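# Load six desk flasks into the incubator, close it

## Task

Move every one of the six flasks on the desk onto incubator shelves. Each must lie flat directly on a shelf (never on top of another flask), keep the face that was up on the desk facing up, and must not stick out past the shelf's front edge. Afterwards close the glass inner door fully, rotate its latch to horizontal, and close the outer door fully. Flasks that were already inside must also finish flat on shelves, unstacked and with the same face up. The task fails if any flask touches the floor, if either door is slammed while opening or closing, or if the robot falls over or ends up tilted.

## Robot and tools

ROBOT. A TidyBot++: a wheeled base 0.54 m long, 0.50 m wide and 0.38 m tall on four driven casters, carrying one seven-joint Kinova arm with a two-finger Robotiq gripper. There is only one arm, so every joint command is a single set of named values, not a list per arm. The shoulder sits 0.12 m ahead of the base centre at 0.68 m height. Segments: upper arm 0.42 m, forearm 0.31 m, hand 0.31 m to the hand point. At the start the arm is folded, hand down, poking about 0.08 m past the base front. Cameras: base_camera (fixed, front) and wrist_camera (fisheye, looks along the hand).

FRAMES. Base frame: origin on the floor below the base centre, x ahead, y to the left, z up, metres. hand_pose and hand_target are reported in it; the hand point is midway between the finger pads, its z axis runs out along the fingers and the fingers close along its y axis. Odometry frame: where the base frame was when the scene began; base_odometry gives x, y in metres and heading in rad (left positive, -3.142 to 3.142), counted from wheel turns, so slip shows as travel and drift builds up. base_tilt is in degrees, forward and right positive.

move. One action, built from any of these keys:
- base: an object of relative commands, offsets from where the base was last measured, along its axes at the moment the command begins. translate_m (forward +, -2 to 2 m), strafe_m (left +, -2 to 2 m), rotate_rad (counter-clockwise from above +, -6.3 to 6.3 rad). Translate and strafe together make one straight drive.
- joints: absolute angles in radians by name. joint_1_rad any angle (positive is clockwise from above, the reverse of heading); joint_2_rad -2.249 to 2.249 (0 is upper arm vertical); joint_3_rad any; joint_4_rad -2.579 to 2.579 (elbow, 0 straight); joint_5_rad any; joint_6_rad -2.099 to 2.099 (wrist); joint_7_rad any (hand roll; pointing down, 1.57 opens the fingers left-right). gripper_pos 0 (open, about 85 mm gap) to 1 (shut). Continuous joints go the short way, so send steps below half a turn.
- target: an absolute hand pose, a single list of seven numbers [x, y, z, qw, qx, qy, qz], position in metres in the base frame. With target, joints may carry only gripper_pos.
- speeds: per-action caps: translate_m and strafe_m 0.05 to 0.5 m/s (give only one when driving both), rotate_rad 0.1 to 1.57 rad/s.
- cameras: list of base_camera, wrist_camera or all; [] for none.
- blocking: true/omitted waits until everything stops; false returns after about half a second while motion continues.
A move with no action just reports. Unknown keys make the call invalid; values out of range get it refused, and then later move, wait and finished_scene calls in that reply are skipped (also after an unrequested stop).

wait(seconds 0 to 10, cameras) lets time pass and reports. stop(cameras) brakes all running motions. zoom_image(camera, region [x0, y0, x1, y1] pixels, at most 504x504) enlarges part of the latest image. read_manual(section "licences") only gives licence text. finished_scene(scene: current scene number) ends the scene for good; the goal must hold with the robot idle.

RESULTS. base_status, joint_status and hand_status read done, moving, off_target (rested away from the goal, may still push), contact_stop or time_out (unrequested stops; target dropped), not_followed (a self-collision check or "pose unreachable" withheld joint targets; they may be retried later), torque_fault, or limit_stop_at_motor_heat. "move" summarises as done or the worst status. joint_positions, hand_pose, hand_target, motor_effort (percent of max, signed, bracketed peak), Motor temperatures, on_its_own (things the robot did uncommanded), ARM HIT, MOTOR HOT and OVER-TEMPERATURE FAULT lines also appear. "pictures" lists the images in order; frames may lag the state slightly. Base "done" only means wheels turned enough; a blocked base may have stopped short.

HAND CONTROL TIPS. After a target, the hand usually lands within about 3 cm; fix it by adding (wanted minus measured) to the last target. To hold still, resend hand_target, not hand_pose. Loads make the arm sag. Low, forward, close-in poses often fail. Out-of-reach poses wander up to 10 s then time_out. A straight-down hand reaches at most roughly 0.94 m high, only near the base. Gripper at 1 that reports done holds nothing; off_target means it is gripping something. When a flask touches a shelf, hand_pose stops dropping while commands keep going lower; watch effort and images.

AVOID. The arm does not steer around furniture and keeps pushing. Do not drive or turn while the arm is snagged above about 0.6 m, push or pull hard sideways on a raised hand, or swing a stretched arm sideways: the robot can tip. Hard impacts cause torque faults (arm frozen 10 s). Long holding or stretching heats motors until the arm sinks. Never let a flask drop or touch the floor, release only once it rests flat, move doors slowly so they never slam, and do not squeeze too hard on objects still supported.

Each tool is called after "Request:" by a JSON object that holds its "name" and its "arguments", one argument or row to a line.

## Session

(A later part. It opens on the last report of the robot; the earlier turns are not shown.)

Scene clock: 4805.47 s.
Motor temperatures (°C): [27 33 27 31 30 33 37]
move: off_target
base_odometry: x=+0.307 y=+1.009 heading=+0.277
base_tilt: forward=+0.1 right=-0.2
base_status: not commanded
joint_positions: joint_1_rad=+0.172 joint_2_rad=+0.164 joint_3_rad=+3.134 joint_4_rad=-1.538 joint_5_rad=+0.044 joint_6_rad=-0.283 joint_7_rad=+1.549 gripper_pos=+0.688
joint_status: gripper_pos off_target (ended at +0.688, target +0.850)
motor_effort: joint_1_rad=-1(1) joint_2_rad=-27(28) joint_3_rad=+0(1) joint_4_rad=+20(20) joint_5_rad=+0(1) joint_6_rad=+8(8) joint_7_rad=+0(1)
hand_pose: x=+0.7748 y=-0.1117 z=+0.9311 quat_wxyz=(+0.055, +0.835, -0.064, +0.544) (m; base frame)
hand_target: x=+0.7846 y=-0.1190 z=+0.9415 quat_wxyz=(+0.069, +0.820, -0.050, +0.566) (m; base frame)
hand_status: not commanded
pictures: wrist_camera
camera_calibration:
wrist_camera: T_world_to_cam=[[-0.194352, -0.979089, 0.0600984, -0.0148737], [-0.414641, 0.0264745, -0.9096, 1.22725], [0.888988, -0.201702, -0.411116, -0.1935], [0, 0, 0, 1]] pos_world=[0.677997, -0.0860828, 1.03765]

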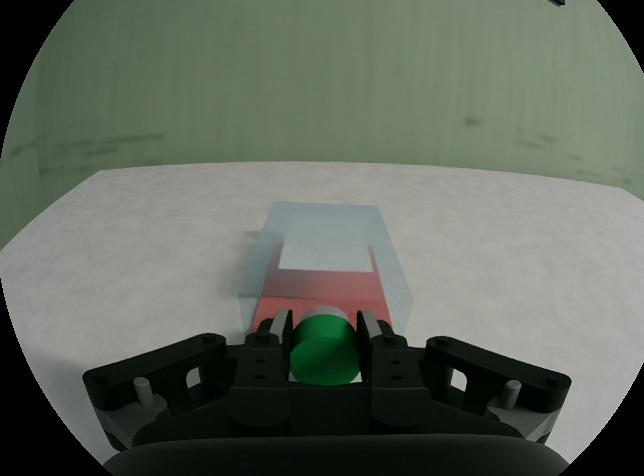

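Request:
{"name": "move", "arguments": {
  "joints": {"joint_2_rad": 0.09},
  "cameras": ["wrist_camera"]
}}

Request:
{"name": "move", "arguments": {
  "joints": {"joint_2_rad": 0.03},
  "cameras": ["base_camera", "wrist_camera"]
}}

Scene clock: 4813.70 s.
Motor temperatures (°C): [27 33 27 31 30 33 37]
move: done
base_odometry: x=+0.307 y=+1.009 heading=+0.277
base_tilt: forward=+0.0 right=-0.2
base_status: not commanded
joint_positions: joint_1_rad=+0.172 joint_2_rad=+0.107 joint_3_rad=+3.134 joint_4_rad=-1.539 joint_5_rad=+0.044 joint_6_rad=-0.282 joint_7_rad=+1.549 gripper_pos=+0.688
joint_status: all done
motor_effort: joint_1_rad=-1(1) joint_2_rad=-28(32) joint_3_rad=+0(0) joint_4_rad=+22(23) joint_5_rad=+0(1) joint_6_rad=+9(10) joint_7_rad=-1(1)
hand_pose: x=+0.7598 y=-0.1091 z=+0.9679 quat_wxyz=(+0.057, +0.819, -0.063, +0.567) (m; base frame)
hand_target: x=+0.7602 y=-0.1145 z=+0.9986 quat_wxyz=(+0.073, +0.795, -0.049, +0.600) (m; base frame)
hand_status: not commanded
pictures: wrist_camera
camera_calibration:
wrist_camera: T_world_to_cam=[[-0.197695, -0.978503, 0.0587298, -0.0135152], [-0.363847, 0.0176148, -0.931292, 1.23584], [0.910237, -0.205481, -0.359507, -0.230942], [0, 0, 0, 1]] pos_world=[0.657197, -0.0824479, 1.0687]

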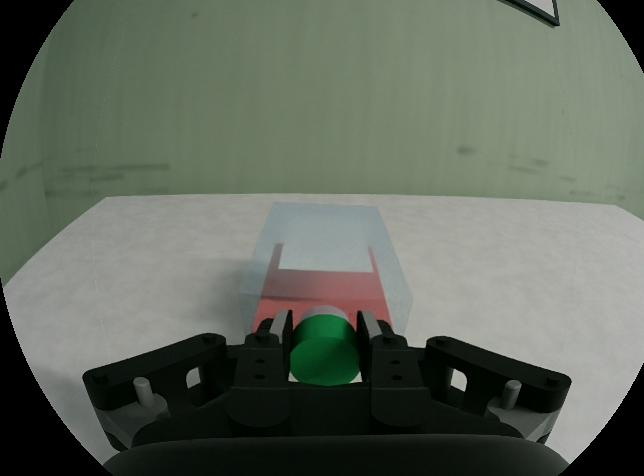

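Scene clock: 4814.63 s.
Motor temperatures (°C): [27 33 27 31 30 33 37]
move: done
base_odometry: x=+0.307 y=+1.009 heading=+0.277
base_tilt: forward=+0.0 right=-0.2
base_status: not commanded
joint_positions: joint_1_rad=+0.172 joint_2_rad=+0.045 joint_3_rad=+3.134 joint_4_rad=-1.539 joint_5_rad=+0.044 joint_6_rad=-0.282 joint_7_rad=+1.549 gripper_pos=+0.688
joint_status: all done
motor_effort: joint_1_rad=+0(1) joint_2_rad=-25(30) joint_3_rad=+0(0) joint_4_rad=+22(23) joint_5_rad=+0(1) joint_6_rad=+10(10) joint_7_rad=-1(1)
hand_pose: x=+0.7412 y=-0.1059 z=+1.0074 quat_wxyz=(+0.060, +0.801, -0.062, +0.592) (m; base frame)
hand_target: x=+0.7404 y=-0.1108 z=+1.0371 quat_wxyz=(+0.076, +0.777, -0.047, +0.624) (m; base frame)
hand_status: not commanded
pictures: base_camera, wrist_camera
camera_calibration:
wrist_camera: T_world_to_cam=[[-0.201197, -0.977893, 0.0569608, -0.0119319], [-0.306621, 0.00764505, -0.951801, 1.24303], [0.930324, -0.208965, -0.301381, -0.272959], [0, 0, 0, 1]] pos_world=[0.63268, -0.0782101, 1.10153]

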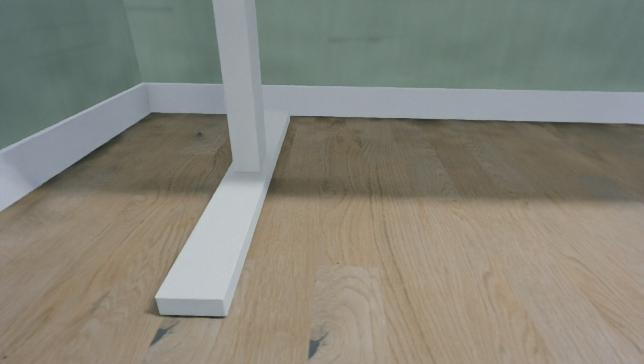

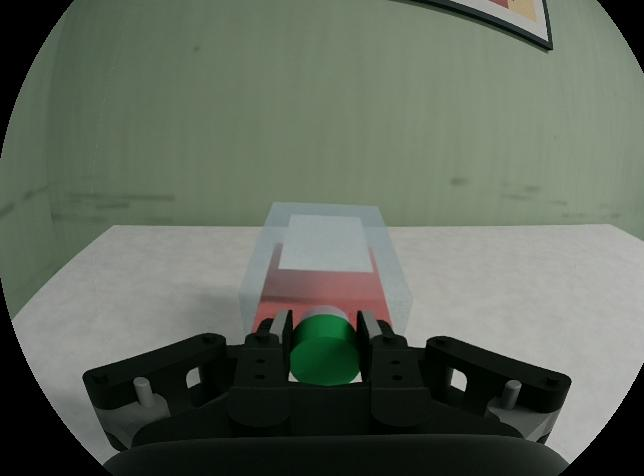

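Request:
{"name": "move", "arguments": {
  "base": {"translate_m": -0.33},
  "speeds": {"translate_m": 0.22},
  "cameras": []
}}

Request:
{"name": "move", "arguments": {
  "joints": {"joint_1_rad": 0.01},
  "cameras": ["base_camera", "wrist_camera"]
}}

Scene clock: 4834.50 s.
Motor temperatures (°C): [27 33 27 31 30 33 37]
move: done
base_odometry: x=-0.010 y=+0.918 heading=+0.277
base_tilt: forward=+0.0 right=-0.2
base_status: done
joint_positions: joint_1_rad=+0.173 joint_2_rad=+0.040 joint_3_rad=+3.134 joint_4_rad=-1.539 joint_5_rad=+0.044 joint_6_rad=-0.282 joint_7_rad=+1.549 gripper_pos=+0.688
joint_status: not commanded
motor_effort: joint_1_rad=-1(1) joint_2_rad=-25(30) joint_3_rad=+0(1) joint_4_rad=+22(23) joint_5_rad=+0(1) joint_6_rad=+10(10) joint_7_rad=+0(1)
hand_pose: x=+0.7396 y=-0.1057 z=+1.0106 quat_wxyz=(+0.060, +0.800, -0.061, +0.594) (m; base frame)
hand_target: x=+0.7404 y=-0.1108 z=+1.0371 quat_wxyz=(+0.076, +0.777, -0.047, +0.624) (m; base frame)
hand_status: not commanded
pictures: none
No camera images: "cameras" was empty.

Scene clock: 4835.60 s.
Motor temperatures (°C): [27 33 27 31 30 33 37]
move: done
base_odometry: x=-0.010 y=+0.918 heading=+0.277
base_tilt: forward=+0.0 right=-0.2
base_status: not commanded
joint_positions: joint_1_rad=+0.020 joint_2_rad=+0.040 joint_3_rad=+3.133 joint_4_rad=-1.539 joint_5_rad=+0.044 joint_6_rad=-0.282 joint_7_rad=+1.549 gripper_pos=+0.688
joint_status: all done
motor_effort: joint_1_rad=+0(2) joint_2_rad=-25(26) joint_3_rad=+0(2) joint_4_rad=+22(22) joint_5_rad=+0(1) joint_6_rad=+10(10) joint_7_rad=+0(1)
hand_pose: x=+0.7484 y=-0.0097 z=+1.0106 quat_wxyz=(+0.014, +0.802, +0.000, +0.597) (m; base frame)
hand_target: x=+0.7502 y=-0.0028 z=+1.0371 quat_wxyz=(+0.022, +0.778, +0.019, +0.628) (m; base frame)
hand_status: not commanded
pictures: base_camera, wrist_camera
camera_calibration:
wrist_camera: T_world_to_cam=[[-0.0499137, -0.997139, 0.0567605, -0.0298227], [-0.299512, -0.0392715, -0.953284, 1.24323], [0.952786, -0.0645823, -0.296695, -0.27878], [0, 0, 0, 1]] pos_world=[0.63649, 0.00108164, 1.10413]

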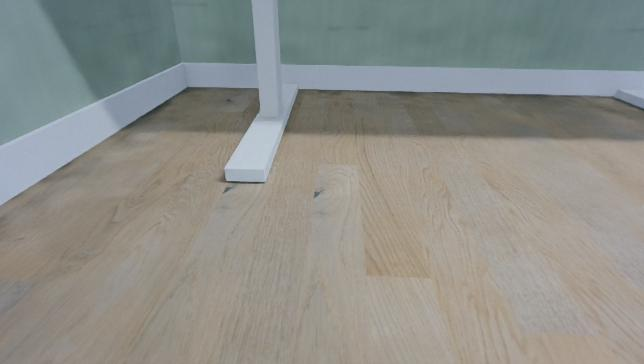

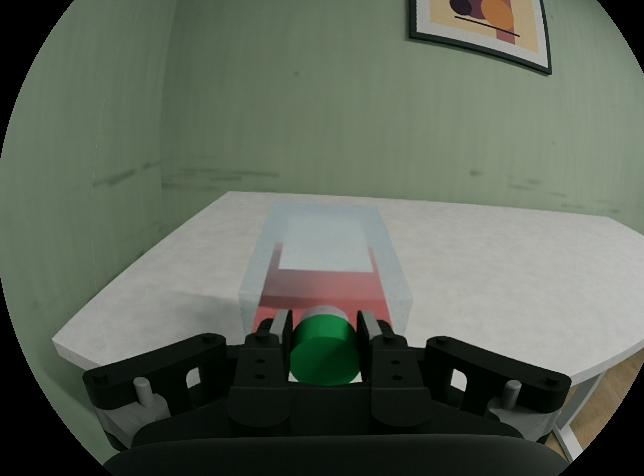

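Request:
{"name": "move", "arguments": {
  "base": {"translate_m": -0.37, "strafe_m": -1.51, "rotate_rad": -1.6},
  "speeds": {"strafe_m": 0.42, "rotate_rad": 0.42}
}}

Scene clock: 4870.00 s.
Motor temperatures (°C): [27 33 27 31 30 33 37]
move: done
base_odometry: x=+0.047 y=-0.636 heading=-1.324
base_tilt: forward=+0.0 right=-0.2
base_status: done
joint_positions: joint_1_rad=+0.010 joint_2_rad=+0.042 joint_3_rad=+3.135 joint_4_rad=-1.539 joint_5_rad=+0.044 joint_6_rad=-0.282 joint_7_rad=+1.549 gripper_pos=+0.688
joint_status: not commanded
motor_effort: joint_1_rad=+0(4) joint_2_rad=-25(28) joint_3_rad=+0(4) joint_4_rad=+22(23) joint_5_rad=+0(1) joint_6_rad=+10(10) joint_7_rad=+0(1)
hand_pose: x=+0.7491 y=-0.0045 z=+1.0094 quat_wxyz=(+0.012, +0.802, +0.003, +0.597) (m; base frame)
hand_target: x=+0.7502 y=-0.0028 z=+1.0371 quat_wxyz=(+0.022, +0.778, +0.019, +0.628) (m; base frame)
hand_status: not commanded
pictures: base_camera, wrist_camera
camera_calibration:
wrist_camera: T_world_to_cam=[[-0.0415394, -0.997514, 0.0569251, -0.0308713], [-0.30087, -0.0418413, -0.952747, 1.24306], [0.95276, -0.0567036, -0.298384, -0.277655], [0, 0, 0, 1]] pos_world=[0.637255, 0.00547258, 1.10323]

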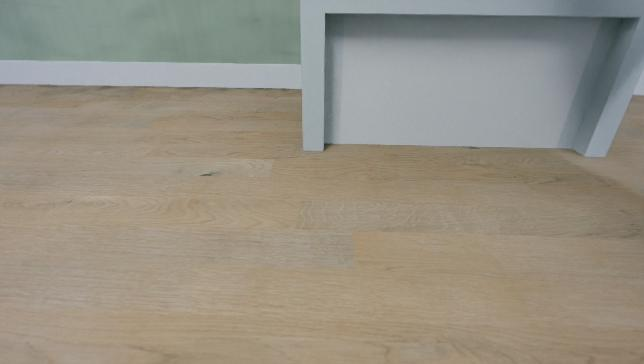

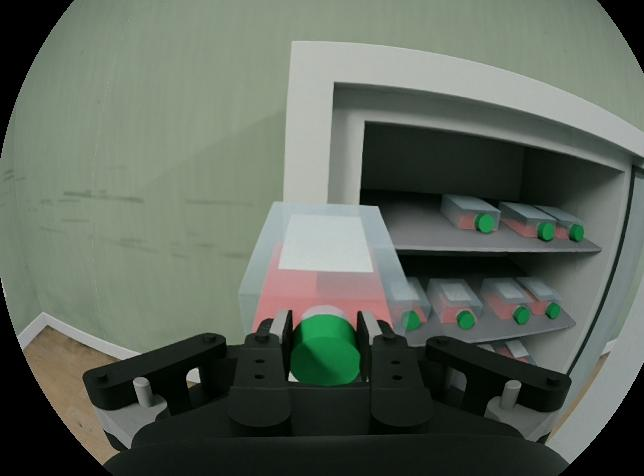

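Request:
{"name": "zoom_image", "arguments": {
  "camera": "base_camera",
  "region": [283, 120, 383, 180]
}}

Request:
{"name": "zoom_image", "arguments": {
  "camera": "base_camera",
  "region": [544, 120, 644, 180]
}}

Scaled by 5.040.

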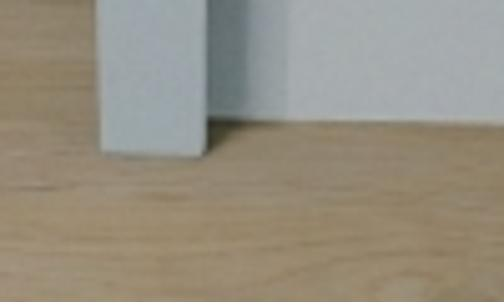

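Scaled by 5.040.

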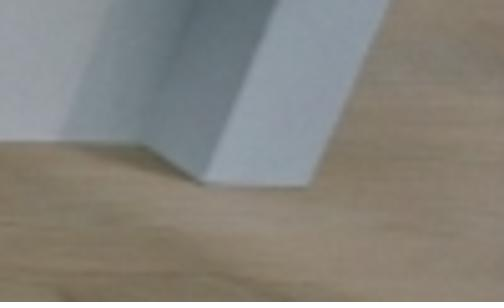

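Request:
{"name": "move", "arguments": {
  "base": {"translate_m": 0.0763, "strafe_m": -0.1373, "rotate_rad": -0.043},
  "speeds": {"strafe_m": 0.15, "rotate_rad": 0.1}
}}

Request:
{"name": "zoom_image", "arguments": {
  "camera": "base_camera",
  "region": [230, 120, 350, 190]
}}

Request:
{"name": "zoom_image", "arguments": {
  "camera": "base_camera",
  "region": [500, 120, 620, 190]
}}

Scene clock: 4894.80 s.
Motor temperatures (°C): [27 33 27 31 30 33 37]
move: done
base_odometry: x=-0.068 y=-0.743 heading=-1.367
base_tilt: forward=+0.0 right=-0.2
base_status: done
joint_positions: joint_1_rad=+0.009 joint_2_rad=+0.042 joint_3_rad=+3.134 joint_4_rad=-1.539 joint_5_rad=+0.044 joint_6_rad=-0.282 joint_7_rad=+1.549 gripper_pos=+0.688
joint_status: not commanded
motor_effort: joint_1_rad=+0(4) joint_2_rad=-25(28) joint_3_rad=+0(4) joint_4_rad=+22(23) joint_5_rad=+0(1) joint_6_rad=+10(10) joint_7_rad=+0(1)
hand_pose: x=+0.7489 y=-0.0036 z=+1.0098 quat_wxyz=(+0.011, +0.802, +0.004, +0.597) (m; base frame)
hand_target: x=+0.7502 y=-0.0028 z=+1.0371 quat_wxyz=(+0.022, +0.778, +0.019, +0.628) (m; base frame)
hand_status: not commanded
pictures: base_camera, wrist_camera
camera_calibration:
wrist_camera: T_world_to_cam=[[-0.0401237, -0.997575, 0.056875, -0.0310467], [-0.300227, -0.0422542, -0.952932, 1.24311], [0.953024, -0.0553105, -0.297803, -0.278144], [0, 0, 0, 1]] pos_world=[0.637046, 0.00617082, 1.10353]

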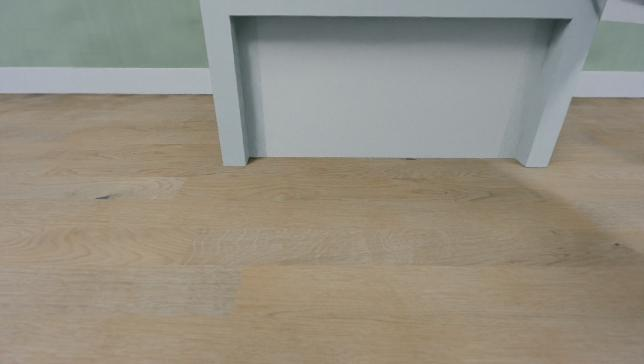

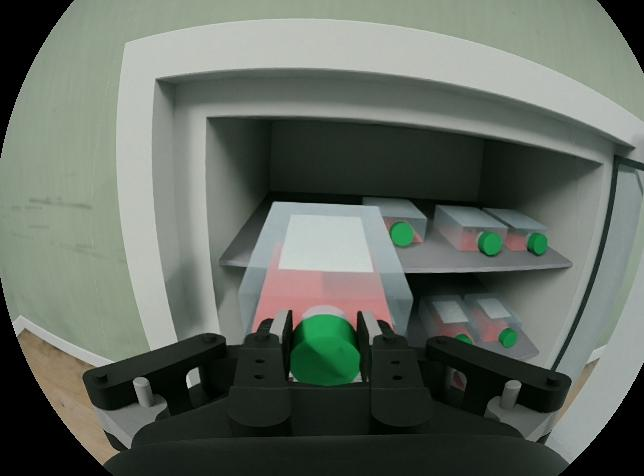

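Scaled by 4.200.

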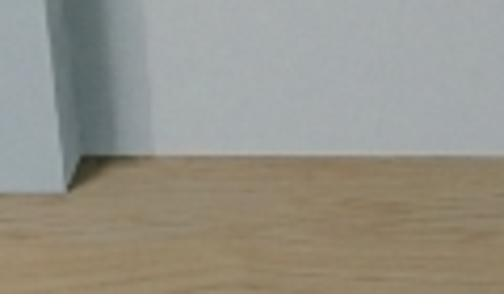

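Scaled by 4.200.

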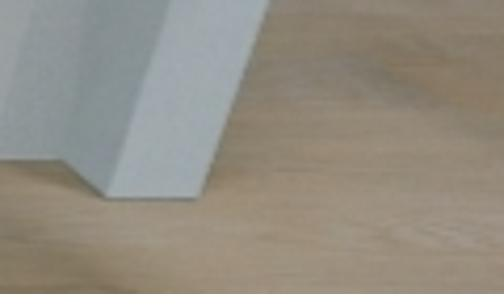

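Request:
{"name": "zoom_image", "arguments": {
  "camera": "base_camera",
  "region": [200, 130, 290, 190]
}}

Scaled by 5.600.

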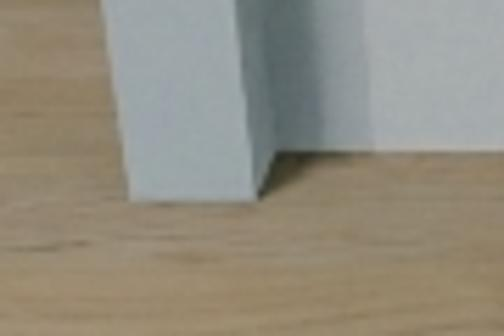

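Request:
{"name": "move", "arguments": {
  "joints": {"joint_2_rad": 0.07, "joint_4_rad": -1.47, "joint_6_rad": -0.41},
  "cameras": []
}}

Request:
{"name": "move", "arguments": {
  "joints": {"joint_2_rad": 0.115, "joint_4_rad": -1.4, "joint_6_rad": -0.47},
  "cameras": []
}}

Request:
{"name": "move", "arguments": {
  "joints": {"joint_2_rad": 0.155, "joint_4_rad": -1.34, "joint_6_rad": -0.53},
  "cameras": ["wrist_camera"]
}}

Scene clock: 4917.20 s.
Motor temperatures (°C): [27 33 27 31 30 33 37]
move: done
base_odometry: x=-0.068 y=-0.743 heading=-1.367
base_tilt: forward=+0.1 right=-0.2
base_status: not commanded
joint_positions: joint_1_rad=+0.009 joint_2_rad=+0.065 joint_3_rad=+3.134 joint_4_rad=-1.490 joint_5_rad=+0.044 joint_6_rad=-0.364 joint_7_rad=+1.549 gripper_pos=+0.688
joint_status: all done
motor_effort: joint_1_rad=-1(1) joint_2_rad=-25(27) joint_3_rad=+0(0) joint_4_rad=+22(23) joint_5_rad=-1(1) joint_6_rad=+10(10) joint_7_rad=+0(1)
hand_pose: x=+0.7533 y=-0.0047 z=+1.0003 quat_wxyz=(+0.012, +0.819, +0.003, +0.574) (m; base frame)
hand_target: x=+0.7517 y=-0.0047 z=+0.9960 quat_wxyz=(+0.022, +0.827, +0.019, +0.561) (m; base frame)
hand_status: not commanded
pictures: none
No camera images: "cameras" was empty.

Scene clock: 4918.07 s.
Motor temperatures (°C): [27 33 27 31 30 33 37]
move: done
base_odometry: x=-0.068 y=-0.743 heading=-1.367
base_tilt: forward=+0.0 right=-0.2
base_status: not commanded
joint_positions: joint_1_rad=+0.009 joint_2_rad=+0.110 joint_3_rad=+3.134 joint_4_rad=-1.421 joint_5_rad=+0.044 joint_6_rad=-0.396 joint_7_rad=+1.549 gripper_pos=+0.688
joint_status: all done
motor_effort: joint_1_rad=-1(1) joint_2_rad=-27(29) joint_3_rad=+0(0) joint_4_rad=+22(23) joint_5_rad=+0(1) joint_6_rad=+10(10) joint_7_rad=+0(1)
hand_pose: x=+0.7710 y=-0.0053 z=+1.0038 quat_wxyz=(+0.013, +0.821, +0.002, +0.571) (m; base frame)
hand_target: x=+0.7660 y=-0.0053 z=+0.9921 quat_wxyz=(+0.022, +0.837, +0.018, +0.546) (m; base frame)
hand_status: not commanded
pictures: none
No camera images: "cameras" was empty.

Scene clock: 4918.93 s.
Motor temperatures (°C): [27 33 27 31 30 33 37]
move: done
base_odometry: x=-0.068 y=-0.743 heading=-1.367
base_tilt: forward=+0.1 right=-0.1
base_status: not commanded
joint_positions: joint_1_rad=+0.009 joint_2_rad=+0.151 joint_3_rad=+3.134 joint_4_rad=-1.362 joint_5_rad=+0.044 joint_6_rad=-0.452 joint_7_rad=+1.549 gripper_pos=+0.688
joint_status: all done
motor_effort: joint_1_rad=+0(1) joint_2_rad=-29(31) joint_3_rad=+0(1) joint_4_rad=+22(23) joint_5_rad=+0(1) joint_6_rad=+9(10) joint_7_rad=+0(1)
hand_pose: x=+0.7836 y=-0.0061 z=+0.9968 quat_wxyz=(+0.013, +0.832, +0.001, +0.555) (m; base frame)
hand_target: x=+0.7771 y=-0.0059 z=+0.9848 quat_wxyz=(+0.021, +0.848, +0.018, +0.529) (m; base frame)
hand_status: not commanded
pictures: wrist_camera
camera_calibration:
wrist_camera: T_world_to_cam=[[-0.0417409, -0.997335, 0.0598374, -0.0330778], [-0.395647, -0.0384945, -0.917596, 1.28052], [0.917454, -0.0619758, -0.392986, -0.192485], [0, 0, 0, 1]] pos_world=[0.681847, 0.00437374, 1.10133]

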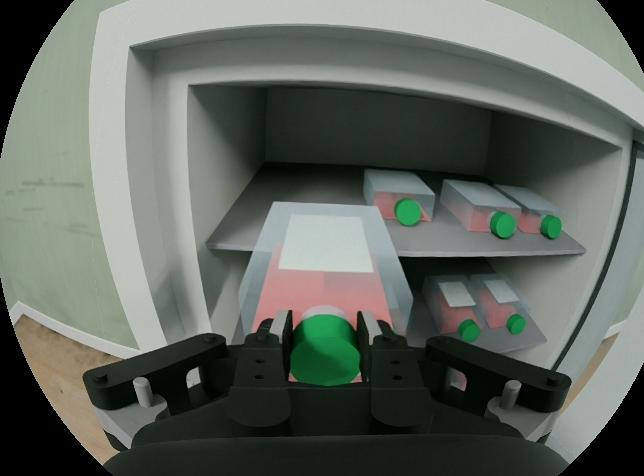

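Request:
{"name": "move", "arguments": {
  "joints": {"joint_2_rad": 0.174},
  "cameras": ["wrist_camera"]
}}

Scene clock: 4923.90 s.
Motor temperatures (°C): [27 33 27 31 30 33 37]
move: done
base_odometry: x=-0.068 y=-0.743 heading=-1.367
base_tilt: forward=+0.0 right=-0.2
base_status: not commanded
joint_positions: joint_1_rad=+0.009 joint_2_rad=+0.171 joint_3_rad=+3.134 joint_4_rad=-1.361 joint_5_rad=+0.044 joint_6_rad=-0.453 joint_7_rad=+1.549 gripper_pos=+0.688
joint_status: all done
motor_effort: joint_1_rad=-1(1) joint_2_rad=-30(31) joint_3_rad=+0(0) joint_4_rad=+22(22) joint_5_rad=+0(1) joint_6_rad=+9(10) joint_7_rad=+0(1)
hand_pose: x=+0.7895 y=-0.0062 z=+0.9834 quat_wxyz=(+0.013, +0.837, +0.001, +0.547) (m; base frame)
hand_target: x=+0.7827 y=-0.0060 z=+0.9723 quat_wxyz=(+0.021, +0.853, +0.018, +0.521) (m; base frame)
hand_status: not commanded
pictures: wrist_camera
camera_calibration:
wrist_camera: T_world_to_cam=[[-0.0404408, -0.997345, 0.0605622, -0.0338486], [-0.414578, -0.0383994, -0.909203, 1.27731], [0.909115, -0.0618767, -0.411924, -0.178028], [0, 0, 0, 1]] pos_world=[0.690022, 0.00427323, 1.09005]

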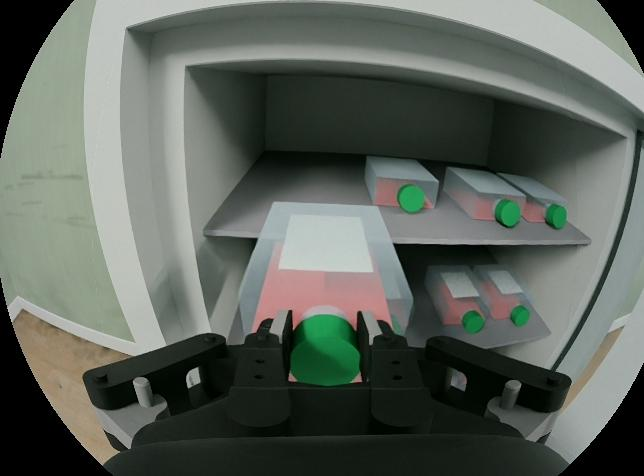

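Request:
{"name": "zoom_image", "arguments": {
  "camera": "wrist_camera",
  "region": [180, 130, 480, 290]
}}

Scaled by 1.680.

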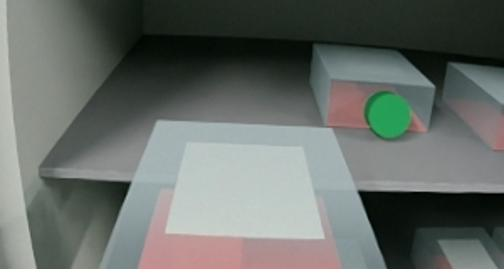

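Request:
{"name": "move", "arguments": {
  "base": {"translate_m": 0.13, "strafe_m": 0.008},
  "speeds": {"translate_m": 0.12}
}}

Scene clock: 4976.77 s.
Motor temperatures (°C): [27 33 27 31 30 33 37]
move: done
base_odometry: x=-0.034 y=-0.869 heading=-1.367
base_tilt: forward=+0.0 right=-0.1
base_status: done
joint_positions: joint_1_rad=+0.009 joint_2_rad=+0.180 joint_3_rad=+3.134 joint_4_rad=-1.361 joint_5_rad=+0.044 joint_6_rad=-0.454 joint_7_rad=+1.549 gripper_pos=+0.688
joint_status: not commanded
motor_effort: joint_1_rad=+0(1) joint_2_rad=-31(33) joint_3_rad=+0(1) joint_4_rad=+22(23) joint_5_rad=+0(1) joint_6_rad=+9(10) joint_7_rad=+0(1)
hand_pose: x=+0.7922 y=-0.0062 z=+0.9768 quat_wxyz=(+0.013, +0.840, +0.001, +0.542) (m; base frame)
hand_target: x=+0.7827 y=-0.0060 z=+0.9723 quat_wxyz=(+0.021, +0.853, +0.018, +0.521) (m; base frame)
hand_status: not commanded
pictures: base_camera, wrist_camera
camera_calibration:
wrist_camera: T_world_to_cam=[[-0.0399671, -0.997347, 0.0608443, -0.0340956], [-0.424215, -0.038196, -0.904756, 1.27576], [0.904679, -0.0619715, -0.421562, -0.170257], [0, 0, 0, 1]] pos_world=[0.693862, 0.00417282, 1.08455]

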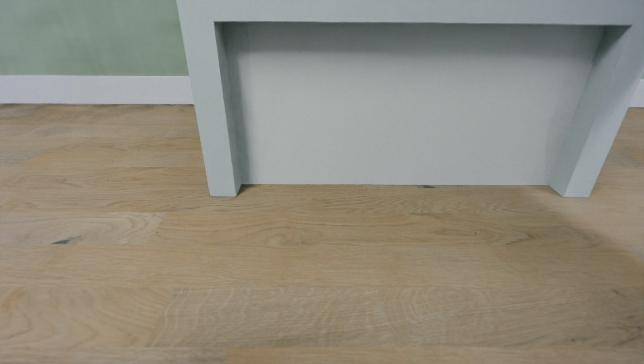

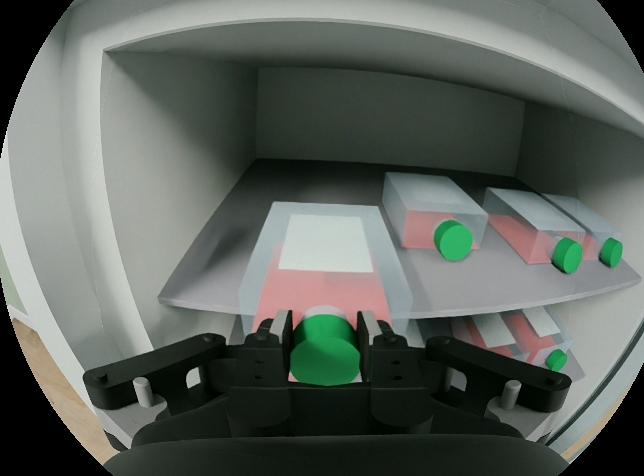

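Request:
{"name": "move", "arguments": {
  "joints": {"joint_2_rad": 0.155},
  "cameras": []
}}

Scene clock: 4983.50 s.
Motor temperatures (°C): [27 33 27 31 30 33 37]
move: done
base_odometry: x=-0.034 y=-0.869 heading=-1.367
base_tilt: forward=+0.0 right=-0.2
base_status: not commanded
joint_positions: joint_1_rad=+0.009 joint_2_rad=+0.175 joint_3_rad=+3.134 joint_4_rad=-1.361 joint_5_rad=+0.044 joint_6_rad=-0.454 joint_7_rad=+1.549 gripper_pos=+0.688
joint_status: all done
motor_effort: joint_1_rad=+0(1) joint_2_rad=-30(31) joint_3_rad=+0(0) joint_4_rad=+22(23) joint_5_rad=+0(1) joint_6_rad=+9(10) joint_7_rad=+0(1)
hand_pose: x=+0.7907 y=-0.0062 z=+0.9803 quat_wxyz=(+0.013, +0.839, +0.001, +0.544) (m; base frame)
hand_target: x=+0.7770 y=-0.0059 z=+0.9848 quat_wxyz=(+0.021, +0.848, +0.018, +0.529) (m; base frame)
hand_status: not commanded
pictures: none
No camera images: "cameras" was empty.

Request:
{"name": "move", "arguments": {
  "joints": {"joint_2_rad": 0.147},
  "cameras": []
}}

Scene clock: 4992.60 s.
Motor temperatures (°C): [27 33 27 31 30 33 37]
move: done
base_odometry: x=-0.034 y=-0.869 heading=-1.367
base_tilt: forward=+0.1 right=-0.2
base_status: not commanded
joint_positions: joint_1_rad=+0.009 joint_2_rad=+0.172 joint_3_rad=+3.134 joint_4_rad=-1.361 joint_5_rad=+0.044 joint_6_rad=-0.454 joint_7_rad=+1.549 gripper_pos=+0.688
joint_status: all done
motor_effort: joint_1_rad=-1(1) joint_2_rad=-29(32) joint_3_rad=+0(0) joint_4_rad=+22(22) joint_5_rad=+0(1) joint_6_rad=+9(9) joint_7_rad=+0(1)
hand_pose: x=+0.7898 y=-0.0062 z=+0.9824 quat_wxyz=(+0.013, +0.838, +0.001, +0.546) (m; base frame)
hand_target: x=+0.7746 y=-0.0059 z=+0.9901 quat_wxyz=(+0.022, +0.846, +0.018, +0.533) (m; base frame)
hand_status: not commanded
pictures: none
No camera images: "cameras" was empty.

Request:
{"name": "move", "arguments": {
  "base": {"translate_m": 0.122},
  "speeds": {"translate_m": 0.1}
}}

Scene clock: 5003.10 s.
Motor temperatures (°C): [27 33 27 31 30 33 37]
move: done
base_odometry: x=-0.009 y=-0.989 heading=-1.367
base_tilt: forward=+0.0 right=-0.2
base_status: done
joint_positions: joint_1_rad=+0.009 joint_2_rad=+0.164 joint_3_rad=+3.134 joint_4_rad=-1.361 joint_5_rad=+0.044 joint_6_rad=-0.455 joint_7_rad=+1.549 gripper_pos=+0.688
joint_status: not commanded
motor_effort: joint_1_rad=+0(2) joint_2_rad=-30(33) joint_3_rad=+0(1) joint_4_rad=+23(23) joint_5_rad=+0(1) joint_6_rad=+9(10) joint_7_rad=+0(1)
hand_pose: x=+0.7872 y=-0.0062 z=+0.9879 quat_wxyz=(+0.013, +0.836, +0.001, +0.549) (m; base frame)
hand_target: x=+0.7746 y=-0.0059 z=+0.9901 quat_wxyz=(+0.022, +0.846, +0.018, +0.533) (m; base frame)
hand_status: not commanded
pictures: base_camera, wrist_camera
camera_calibration:
wrist_camera: T_world_to_cam=[[-0.040956, -0.997333, 0.0604149, -0.0336932], [-0.409603, -0.0383922, -0.911456, 1.27877], [0.911344, -0.0620757, -0.406938, -0.180715], [0, 0, 0, 1]] pos_world=[0.687103, 0.00427364, 1.09404]

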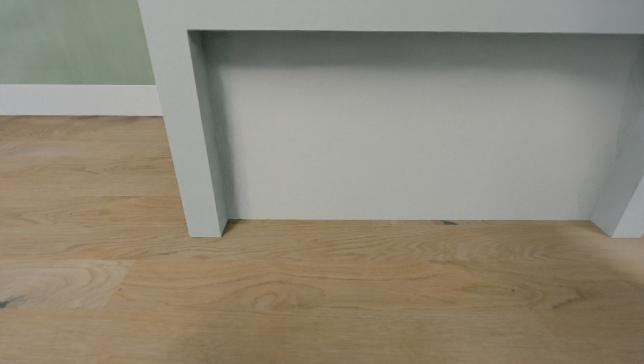

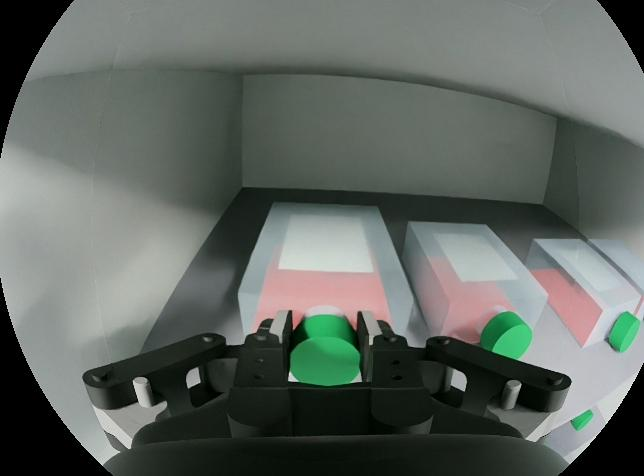

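Request:
{"name": "move", "arguments": {
  "joints": {"joint_2_rad": 0.182},
  "cameras": []
}}

Request:
{"name": "move", "arguments": {
  "joints": {"joint_6_rad": -0.395},
  "cameras": ["wrist_camera"]
}}

Scene clock: 5012.03 s.
Motor temperatures (°C): [27 33 27 31 30 33 37]
move: done
base_odometry: x=-0.009 y=-0.989 heading=-1.367
base_tilt: forward=+0.0 right=-0.2
base_status: not commanded
joint_positions: joint_1_rad=+0.009 joint_2_rad=+0.183 joint_3_rad=+3.134 joint_4_rad=-1.360 joint_5_rad=+0.044 joint_6_rad=-0.455 joint_7_rad=+1.549 gripper_pos=+0.688
joint_status: all done
motor_effort: joint_1_rad=+0(1) joint_2_rad=-30(32) joint_3_rad=+0(0) joint_4_rad=+22(22) joint_5_rad=+0(1) joint_6_rad=+9(10) joint_7_rad=+0(1)
hand_pose: x=+0.7928 y=-0.0063 z=+0.9755 quat_wxyz=(+0.013, +0.841, +0.001, +0.541) (m; base frame)
hand_target: x=+0.7850 y=-0.0060 z=+0.9669 quat_wxyz=(+0.021, +0.855, +0.018, +0.518) (m; base frame)
hand_status: not commanded
pictures: none
No camera images: "cameras" was empty.

Scene clock: 5012.70 s.
Motor temperatures (°C): [27 33 27 31 30 33 37]
move: done
base_odometry: x=-0.009 y=-0.989 heading=-1.367
base_tilt: forward=+0.0 right=-0.2
base_status: not commanded
joint_positions: joint_1_rad=+0.009 joint_2_rad=+0.183 joint_3_rad=+3.134 joint_4_rad=-1.356 joint_5_rad=+0.044 joint_6_rad=-0.391 joint_7_rad=+1.549 gripper_pos=+0.688
joint_status: all done
motor_effort: joint_1_rad=-1(1) joint_2_rad=-30(32) joint_3_rad=+0(0) joint_4_rad=+22(24) joint_5_rad=+0(1) joint_6_rad=+9(11) joint_7_rad=+0(1)
hand_pose: x=+0.8012 y=-0.0055 z=+0.9957 quat_wxyz=(+0.012, +0.822, +0.002, +0.569) (m; base frame)
hand_target: x=+0.8019 y=-0.0050 z=+1.0054 quat_wxyz=(+0.022, +0.818, +0.018, +0.574) (m; base frame)
hand_status: not commanded
pictures: wrist_camera
camera_calibration:
wrist_camera: T_world_to_cam=[[-0.0410534, -0.99745, 0.0583706, -0.0307881], [-0.364858, -0.0394199, -0.930228, 1.27441], [0.930158, -0.059486, -0.362309, -0.249743], [0, 0, 0, 1]] pos_world=[0.696014, 0.00467122, 1.0968]

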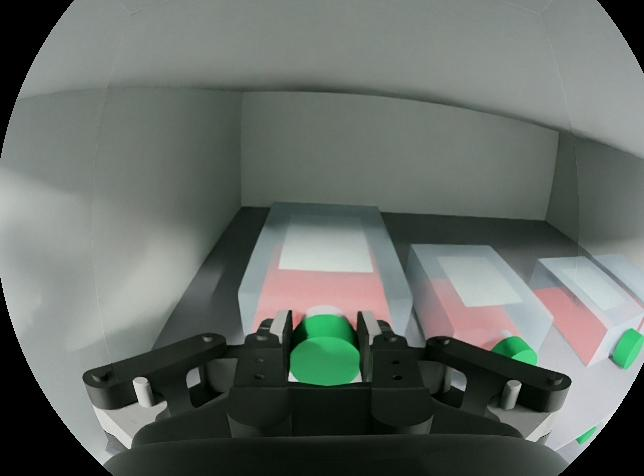

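Request:
{"name": "move", "arguments": {
  "joints": {"joint_2_rad": 0.215},
  "cameras": []
}}

Request:
{"name": "move", "arguments": {
  "joints": {"joint_2_rad": 0.224},
  "cameras": ["wrist_camera"]
}}

Scene clock: 5020.40 s.
Motor temperatures (°C): [27 33 27 31 30 33 37]
move: done
base_odometry: x=-0.009 y=-0.989 heading=-1.367
base_tilt: forward=+0.0 right=-0.1
base_status: not commanded
joint_positions: joint_1_rad=+0.009 joint_2_rad=+0.216 joint_3_rad=+3.134 joint_4_rad=-1.356 joint_5_rad=+0.044 joint_6_rad=-0.391 joint_7_rad=+1.549 gripper_pos=+0.688
joint_status: all done
motor_effort: joint_1_rad=+0(1) joint_2_rad=-32(33) joint_3_rad=+0(0) joint_4_rad=+22(23) joint_5_rad=+0(1) joint_6_rad=+10(10) joint_7_rad=+0(1)
hand_pose: x=+0.8109 y=-0.0056 z=+0.9736 quat_wxyz=(+0.012, +0.831, +0.002, +0.556) (m; base frame)
hand_target: x=+0.8122 y=-0.0051 z=+0.9827 quat_wxyz=(+0.021, +0.827, +0.018, +0.561) (m; base frame)
hand_status: not commanded
pictures: none
No camera images: "cameras" was empty.

Scene clock: 5020.93 s.
Motor temperatures (°C): [27 33 27 31 30 33 37]
move: done
base_odometry: x=-0.009 y=-0.989 heading=-1.367
base_tilt: forward=+0.0 right=-0.2
base_status: not commanded
joint_positions: joint_1_rad=+0.009 joint_2_rad=+0.220 joint_3_rad=+3.134 joint_4_rad=-1.356 joint_5_rad=+0.044 joint_6_rad=-0.391 joint_7_rad=+1.549 gripper_pos=+0.688
joint_status: all done
motor_effort: joint_1_rad=+0(1) joint_2_rad=-32(33) joint_3_rad=+0(0) joint_4_rad=+22(22) joint_5_rad=-1(1) joint_6_rad=+9(10) joint_7_rad=-1(1)
hand_pose: x=+0.8122 y=-0.0056 z=+0.9705 quat_wxyz=(+0.012, +0.833, +0.002, +0.554) (m; base frame)
hand_target: x=+0.8149 y=-0.0051 z=+0.9764 quat_wxyz=(+0.021, +0.830, +0.019, +0.557) (m; base frame)
hand_status: not commanded
pictures: wrist_camera
camera_calibration:
wrist_camera: T_world_to_cam=[[-0.0389114, -0.997469, 0.0595171, -0.0317824], [-0.398714, -0.0391165, -0.916241, 1.26887], [0.916249, -0.0593825, -0.396183, -0.225011], [0, 0, 0, 1]] pos_world=[0.710847, 0.00457008, 1.07534]

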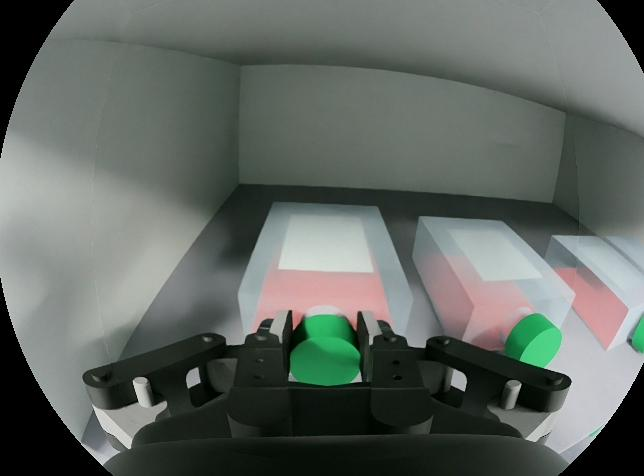

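Request:
{"name": "move", "arguments": {
  "joints": {"joint_2_rad": 0.232},
  "cameras": []
}}

Request:
{"name": "move", "arguments": {
  "joints": {"joint_2_rad": 0.24},
  "cameras": []
}}

Request:
{"name": "move", "arguments": {
  "joints": {"joint_2_rad": 0.248},
  "cameras": ["wrist_camera"]
}}

Scene clock: 5027.37 s.
Motor temperatures (°C): [27 33 27 31 30 33 37]
move: done
base_odometry: x=-0.009 y=-0.989 heading=-1.367
base_tilt: forward=+0.1 right=-0.2
base_status: not commanded
joint_positions: joint_1_rad=+0.009 joint_2_rad=+0.226 joint_3_rad=+3.134 joint_4_rad=-1.356 joint_5_rad=+0.044 joint_6_rad=-0.391 joint_7_rad=+1.549 gripper_pos=+0.688
joint_status: all done
motor_effort: joint_1_rad=+0(1) joint_2_rad=-31(32) joint_3_rad=+0(0) joint_4_rad=+22(23) joint_5_rad=+0(1) joint_6_rad=+9(9) joint_7_rad=+1(1)
hand_pose: x=+0.8139 y=-0.0056 z=+0.9666 quat_wxyz=(+0.012, +0.834, +0.002, +0.552) (m; base frame)
hand_target: x=+0.8172 y=-0.0052 z=+0.9708 quat_wxyz=(+0.021, +0.832, +0.019, +0.554) (m; base frame)
hand_status: not commanded
pictures: none
No camera images: "cameras" was empty.

Scene clock: 5027.83 s.
Motor temperatures (°C): [27 33 27 31 30 33 37]
move: done
base_odometry: x=-0.009 y=-0.989 heading=-1.367
base_tilt: forward=+0.0 right=-0.2
base_status: not commanded
joint_positions: joint_1_rad=+0.009 joint_2_rad=+0.227 joint_3_rad=+3.134 joint_4_rad=-1.355 joint_5_rad=+0.044 joint_6_rad=-0.391 joint_7_rad=+1.549 gripper_pos=+0.688
joint_status: all done
motor_effort: joint_1_rad=+0(1) joint_2_rad=-30(32) joint_3_rad=+0(0) joint_4_rad=+21(22) joint_5_rad=+0(1) joint_6_rad=+9(9) joint_7_rad=+0(1)
hand_pose: x=+0.8142 y=-0.0056 z=+0.9665 quat_wxyz=(+0.012, +0.834, +0.002, +0.552) (m; base frame)
hand_target: x=+0.8195 y=-0.0052 z=+0.9653 quat_wxyz=(+0.021, +0.834, +0.019, +0.550) (m; base frame)
hand_status: not commanded
pictures: none
No camera images: "cameras" was empty.

Scene clock: 5028.30 s.
Motor temperatures (°C): [27 33 27 31 30 33 37]
move: done
base_odometry: x=-0.009 y=-0.989 heading=-1.367
base_tilt: forward=+0.0 right=-0.2
base_status: not commanded
joint_positions: joint_1_rad=+0.009 joint_2_rad=+0.228 joint_3_rad=+3.134 joint_4_rad=-1.354 joint_5_rad=+0.044 joint_6_rad=-0.391 joint_7_rad=+1.549 gripper_pos=+0.688
joint_status: all done
motor_effort: joint_1_rad=+0(1) joint_2_rad=-30(31) joint_3_rad=+0(0) joint_4_rad=+20(21) joint_5_rad=+0(0) joint_6_rad=+8(8) joint_7_rad=+0(1)
hand_pose: x=+0.8148 y=-0.0056 z=+0.9664 quat_wxyz=(+0.012, +0.834, +0.002, +0.552) (m; base frame)
hand_target: x=+0.8217 y=-0.0052 z=+0.9596 quat_wxyz=(+0.021, +0.837, +0.019, +0.547) (m; base frame)
hand_status: not commanded
pictures: wrist_camera
camera_calibration:
wrist_camera: T_world_to_cam=[[-0.0385791, -0.997469, 0.0597285, -0.0320125], [-0.40377, -0.0391152, -0.914024, 1.26818], [0.914047, -0.0593788, -0.401239, -0.222361], [0, 0, 0, 1]] pos_world=[0.714067, 0.00447007, 1.07184]

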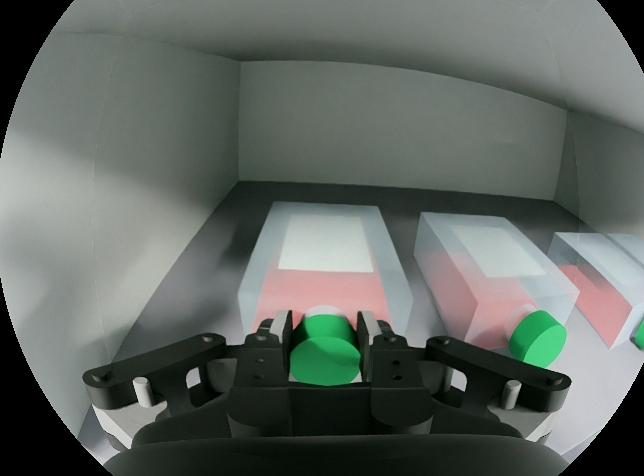

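Request:
{"name": "move", "arguments": {
  "joints": {"joint_2_rad": 0.246, "joint_6_rad": -0.42},
  "cameras": ["wrist_camera"]
}}

Scene clock: 5035.40 s.
Motor temperatures (°C): [27 33 27 31 30 33 37]
move: done
base_odometry: x=-0.009 y=-0.989 heading=-1.367
base_tilt: forward=+0.0 right=-0.1
base_status: not commanded
joint_positions: joint_1_rad=+0.009 joint_2_rad=+0.228 joint_3_rad=+3.134 joint_4_rad=-1.353 joint_5_rad=+0.044 joint_6_rad=-0.392 joint_7_rad=+1.549 gripper_pos=+0.688
joint_status: all done
motor_effort: joint_1_rad=+0(0) joint_2_rad=-29(30) joint_3_rad=+0(0) joint_4_rad=+20(20) joint_5_rad=-1(1) joint_6_rad=+8(8) joint_7_rad=-1(1)
hand_pose: x=+0.8148 y=-0.0056 z=+0.9663 quat_wxyz=(+0.012, +0.834, +0.002, +0.551) (m; base frame)
hand_target: x=+0.8180 y=-0.0054 z=+0.9539 quat_wxyz=(+0.021, +0.843, +0.019, +0.537) (m; base frame)
hand_status: not commanded
pictures: wrist_camera
camera_calibration:
wrist_camera: T_world_to_cam=[[-0.0385605, -0.997469, 0.0597458, -0.0320444], [-0.404095, -0.0391175, -0.91388, 1.26826], [0.913904, -0.0593826, -0.401563, -0.221912], [0, 0, 0, 1]] pos_world=[0.714068, 0.00447008, 1.07184]

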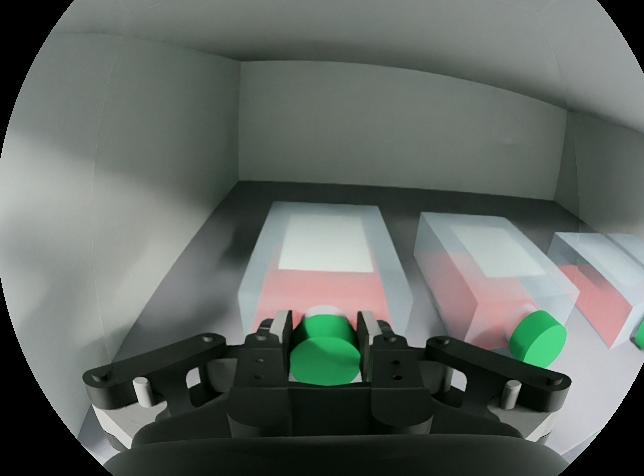

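Request:
{"name": "move", "arguments": {
  "joints": {"joint_2_rad": 0.24, "joint_6_rad": -0.398},
  "cameras": []
}}

Request:
{"name": "move", "arguments": {
  "joints": {"gripper_pos": 0.58, "joint_2_rad": 0.234},
  "cameras": ["wrist_camera"]
}}

Scene clock: 5041.87 s.
Motor temperatures (°C): [27 33 27 31 30 33 37]
move: done
base_odometry: x=-0.009 y=-0.989 heading=-1.367
base_tilt: forward=+0.1 right=-0.1
base_status: not commanded
joint_positions: joint_1_rad=+0.009 joint_2_rad=+0.228 joint_3_rad=+3.134 joint_4_rad=-1.353 joint_5_rad=+0.044 joint_6_rad=-0.392 joint_7_rad=+1.549 gripper_pos=+0.688
joint_status: all done
motor_effort: joint_1_rad=+0(1) joint_2_rad=-30(30) joint_3_rad=+0(0) joint_4_rad=+20(20) joint_5_rad=+0(1) joint_6_rad=+8(8) joint_7_rad=+0(1)
hand_pose: x=+0.8148 y=-0.0056 z=+0.9663 quat_wxyz=(+0.012, +0.834, +0.002, +0.551) (m; base frame)
hand_target: x=+0.8191 y=-0.0052 z=+0.9644 quat_wxyz=(+0.021, +0.835, +0.019, +0.549) (m; base frame)
hand_status: not commanded
pictures: none
No camera images: "cameras" was empty.

Scene clock: 5042.53 s.
Motor temperatures (°C): [27 33 27 31 30 33 37]
move: done
base_odometry: x=-0.009 y=-0.989 heading=-1.367
base_tilt: forward=+0.0 right=-0.2
base_status: not commanded
joint_positions: joint_1_rad=+0.009 joint_2_rad=+0.230 joint_3_rad=+3.134 joint_4_rad=-1.353 joint_5_rad=+0.044 joint_6_rad=-0.392 joint_7_rad=+1.549 gripper_pos=+0.580
joint_status: all done
motor_effort: joint_1_rad=+0(1) joint_2_rad=-31(32) joint_3_rad=+0(0) joint_4_rad=+21(21) joint_5_rad=+0(1) joint_6_rad=+9(9) joint_7_rad=+0(1)
hand_pose: x=+0.8153 y=-0.0056 z=+0.9651 quat_wxyz=(+0.012, +0.835, +0.002, +0.551) (m; base frame)
hand_target: x=+0.8174 y=-0.0052 z=+0.9686 quat_wxyz=(+0.021, +0.834, +0.019, +0.552) (m; base frame)
hand_status: not commanded
pictures: wrist_camera
camera_calibration:
wrist_camera: T_world_to_cam=[[-0.0384945, -0.997472, 0.0597257, -0.0319834], [-0.405689, -0.039022, -0.913178, 1.26802], [0.9132, -0.0593824, -0.403162, -0.220744], [0, 0, 0, 1]] pos_world=[0.714775, 0.00446979, 1.07084]

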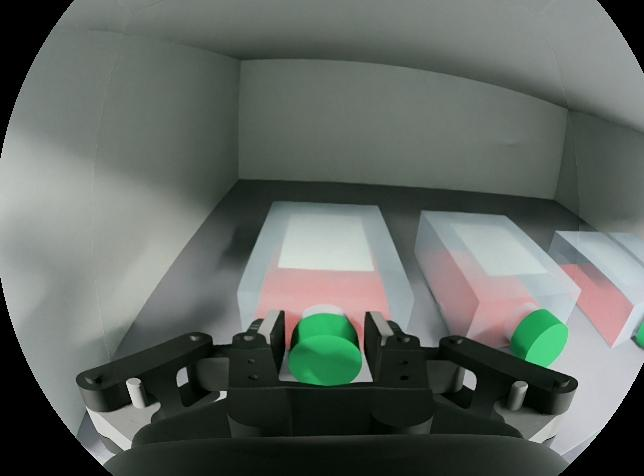

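Request:
{"name": "move", "arguments": {
  "joints": {"gripper_pos": 0.3},
  "cameras": ["wrist_camera"]
}}

Request:
{"name": "move", "arguments": {
  "base": {"translate_m": -0.27},
  "speeds": {"translate_m": 0.12}
}}

Scene clock: 5047.60 s.
Motor temperatures (°C): [27 33 27 31 30 33 37]
move: done
base_odometry: x=-0.009 y=-0.989 heading=-1.367
base_tilt: forward=+0.0 right=-0.2
base_status: not commanded
joint_positions: joint_1_rad=+0.009 joint_2_rad=+0.230 joint_3_rad=+3.134 joint_4_rad=-1.353 joint_5_rad=+0.044 joint_6_rad=-0.392 joint_7_rad=+1.549 gripper_pos=+0.300
joint_status: all done
motor_effort: joint_1_rad=+0(1) joint_2_rad=-31(31) joint_3_rad=+0(0) joint_4_rad=+21(21) joint_5_rad=+0(1) joint_6_rad=+9(9) joint_7_rad=+0(1)
hand_pose: x=+0.8153 y=-0.0056 z=+0.9651 quat_wxyz=(+0.012, +0.835, +0.002, +0.551) (m; base frame)
hand_target: x=+0.8174 y=-0.0052 z=+0.9686 quat_wxyz=(+0.021, +0.834, +0.019, +0.552) (m; base frame)
hand_status: not commanded
pictures: wrist_camera
camera_calibration:
wrist_camera: T_world_to_cam=[[-0.0384945, -0.997472, 0.0597257, -0.0319834], [-0.405689, -0.039022, -0.913178, 1.26802], [0.9132, -0.0593824, -0.403162, -0.220744], [0, 0, 0, 1]] pos_world=[0.714775, 0.00446979, 1.07084]

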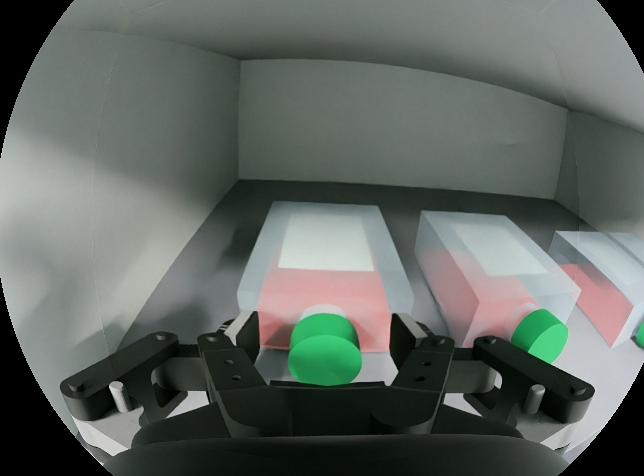

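Scene clock: 5050.47 s.
Motor temperatures (°C): [27 33 27 31 30 33 37]
move: done
base_odometry: x=-0.063 y=-0.724 heading=-1.366
base_tilt: forward=+0.0 right=-0.2
base_status: done
joint_positions: joint_1_rad=+0.009 joint_2_rad=+0.236 joint_3_rad=+3.134 joint_4_rad=-1.353 joint_5_rad=+0.044 joint_6_rad=-0.392 joint_7_rad=+1.549 gripper_pos=+0.300
joint_status: not commanded
motor_effort: joint_1_rad=-1(1) joint_2_rad=-31(34) joint_3_rad=+0(1) joint_4_rad=+21(22) joint_5_rad=+0(1) joint_6_rad=+8(9) joint_7_rad=+0(1)
hand_pose: x=+0.8169 y=-0.0056 z=+0.9612 quat_wxyz=(+0.012, +0.836, +0.002, +0.548) (m; base frame)
hand_target: x=+0.8174 y=-0.0052 z=+0.9686 quat_wxyz=(+0.021, +0.834, +0.019, +0.552) (m; base frame)
hand_status: not commanded
pictures: base_camera, wrist_camera
camera_calibration:
wrist_camera: T_world_to_cam=[[-0.0381559, -0.997473, 0.0599351, -0.0321614], [-0.410847, -0.0390154, -0.910869, 1.26705], [0.910906, -0.0593792, -0.40832, -0.21699], [0, 0, 0, 1]] pos_world=[0.716995, 0.00446977, 1.06745]

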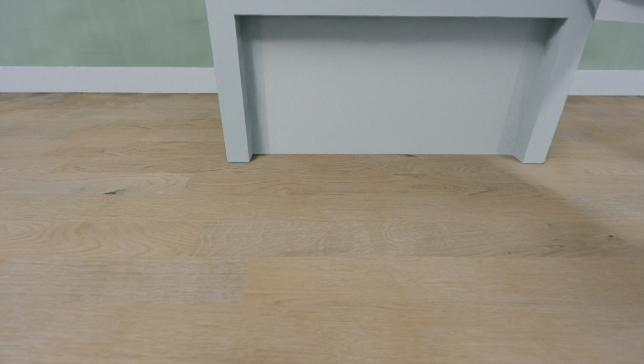

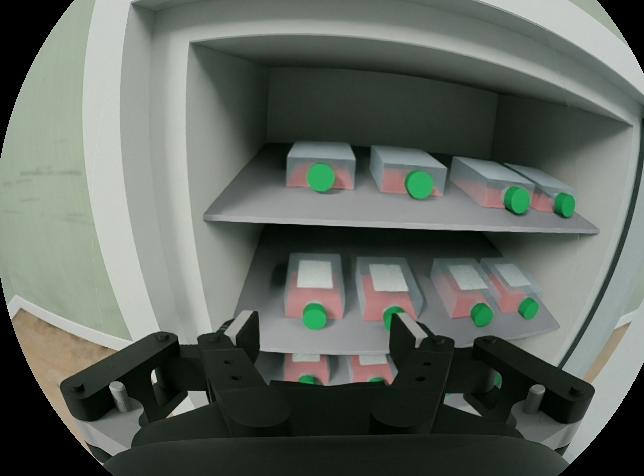

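Request:
{"name": "zoom_image", "arguments": {
  "camera": "wrist_camera",
  "region": [200, 110, 620, 400]
}}

Scaled by 1.200.

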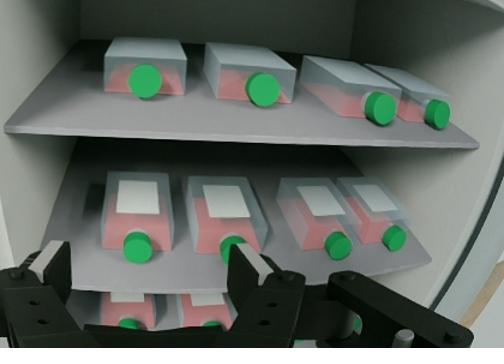

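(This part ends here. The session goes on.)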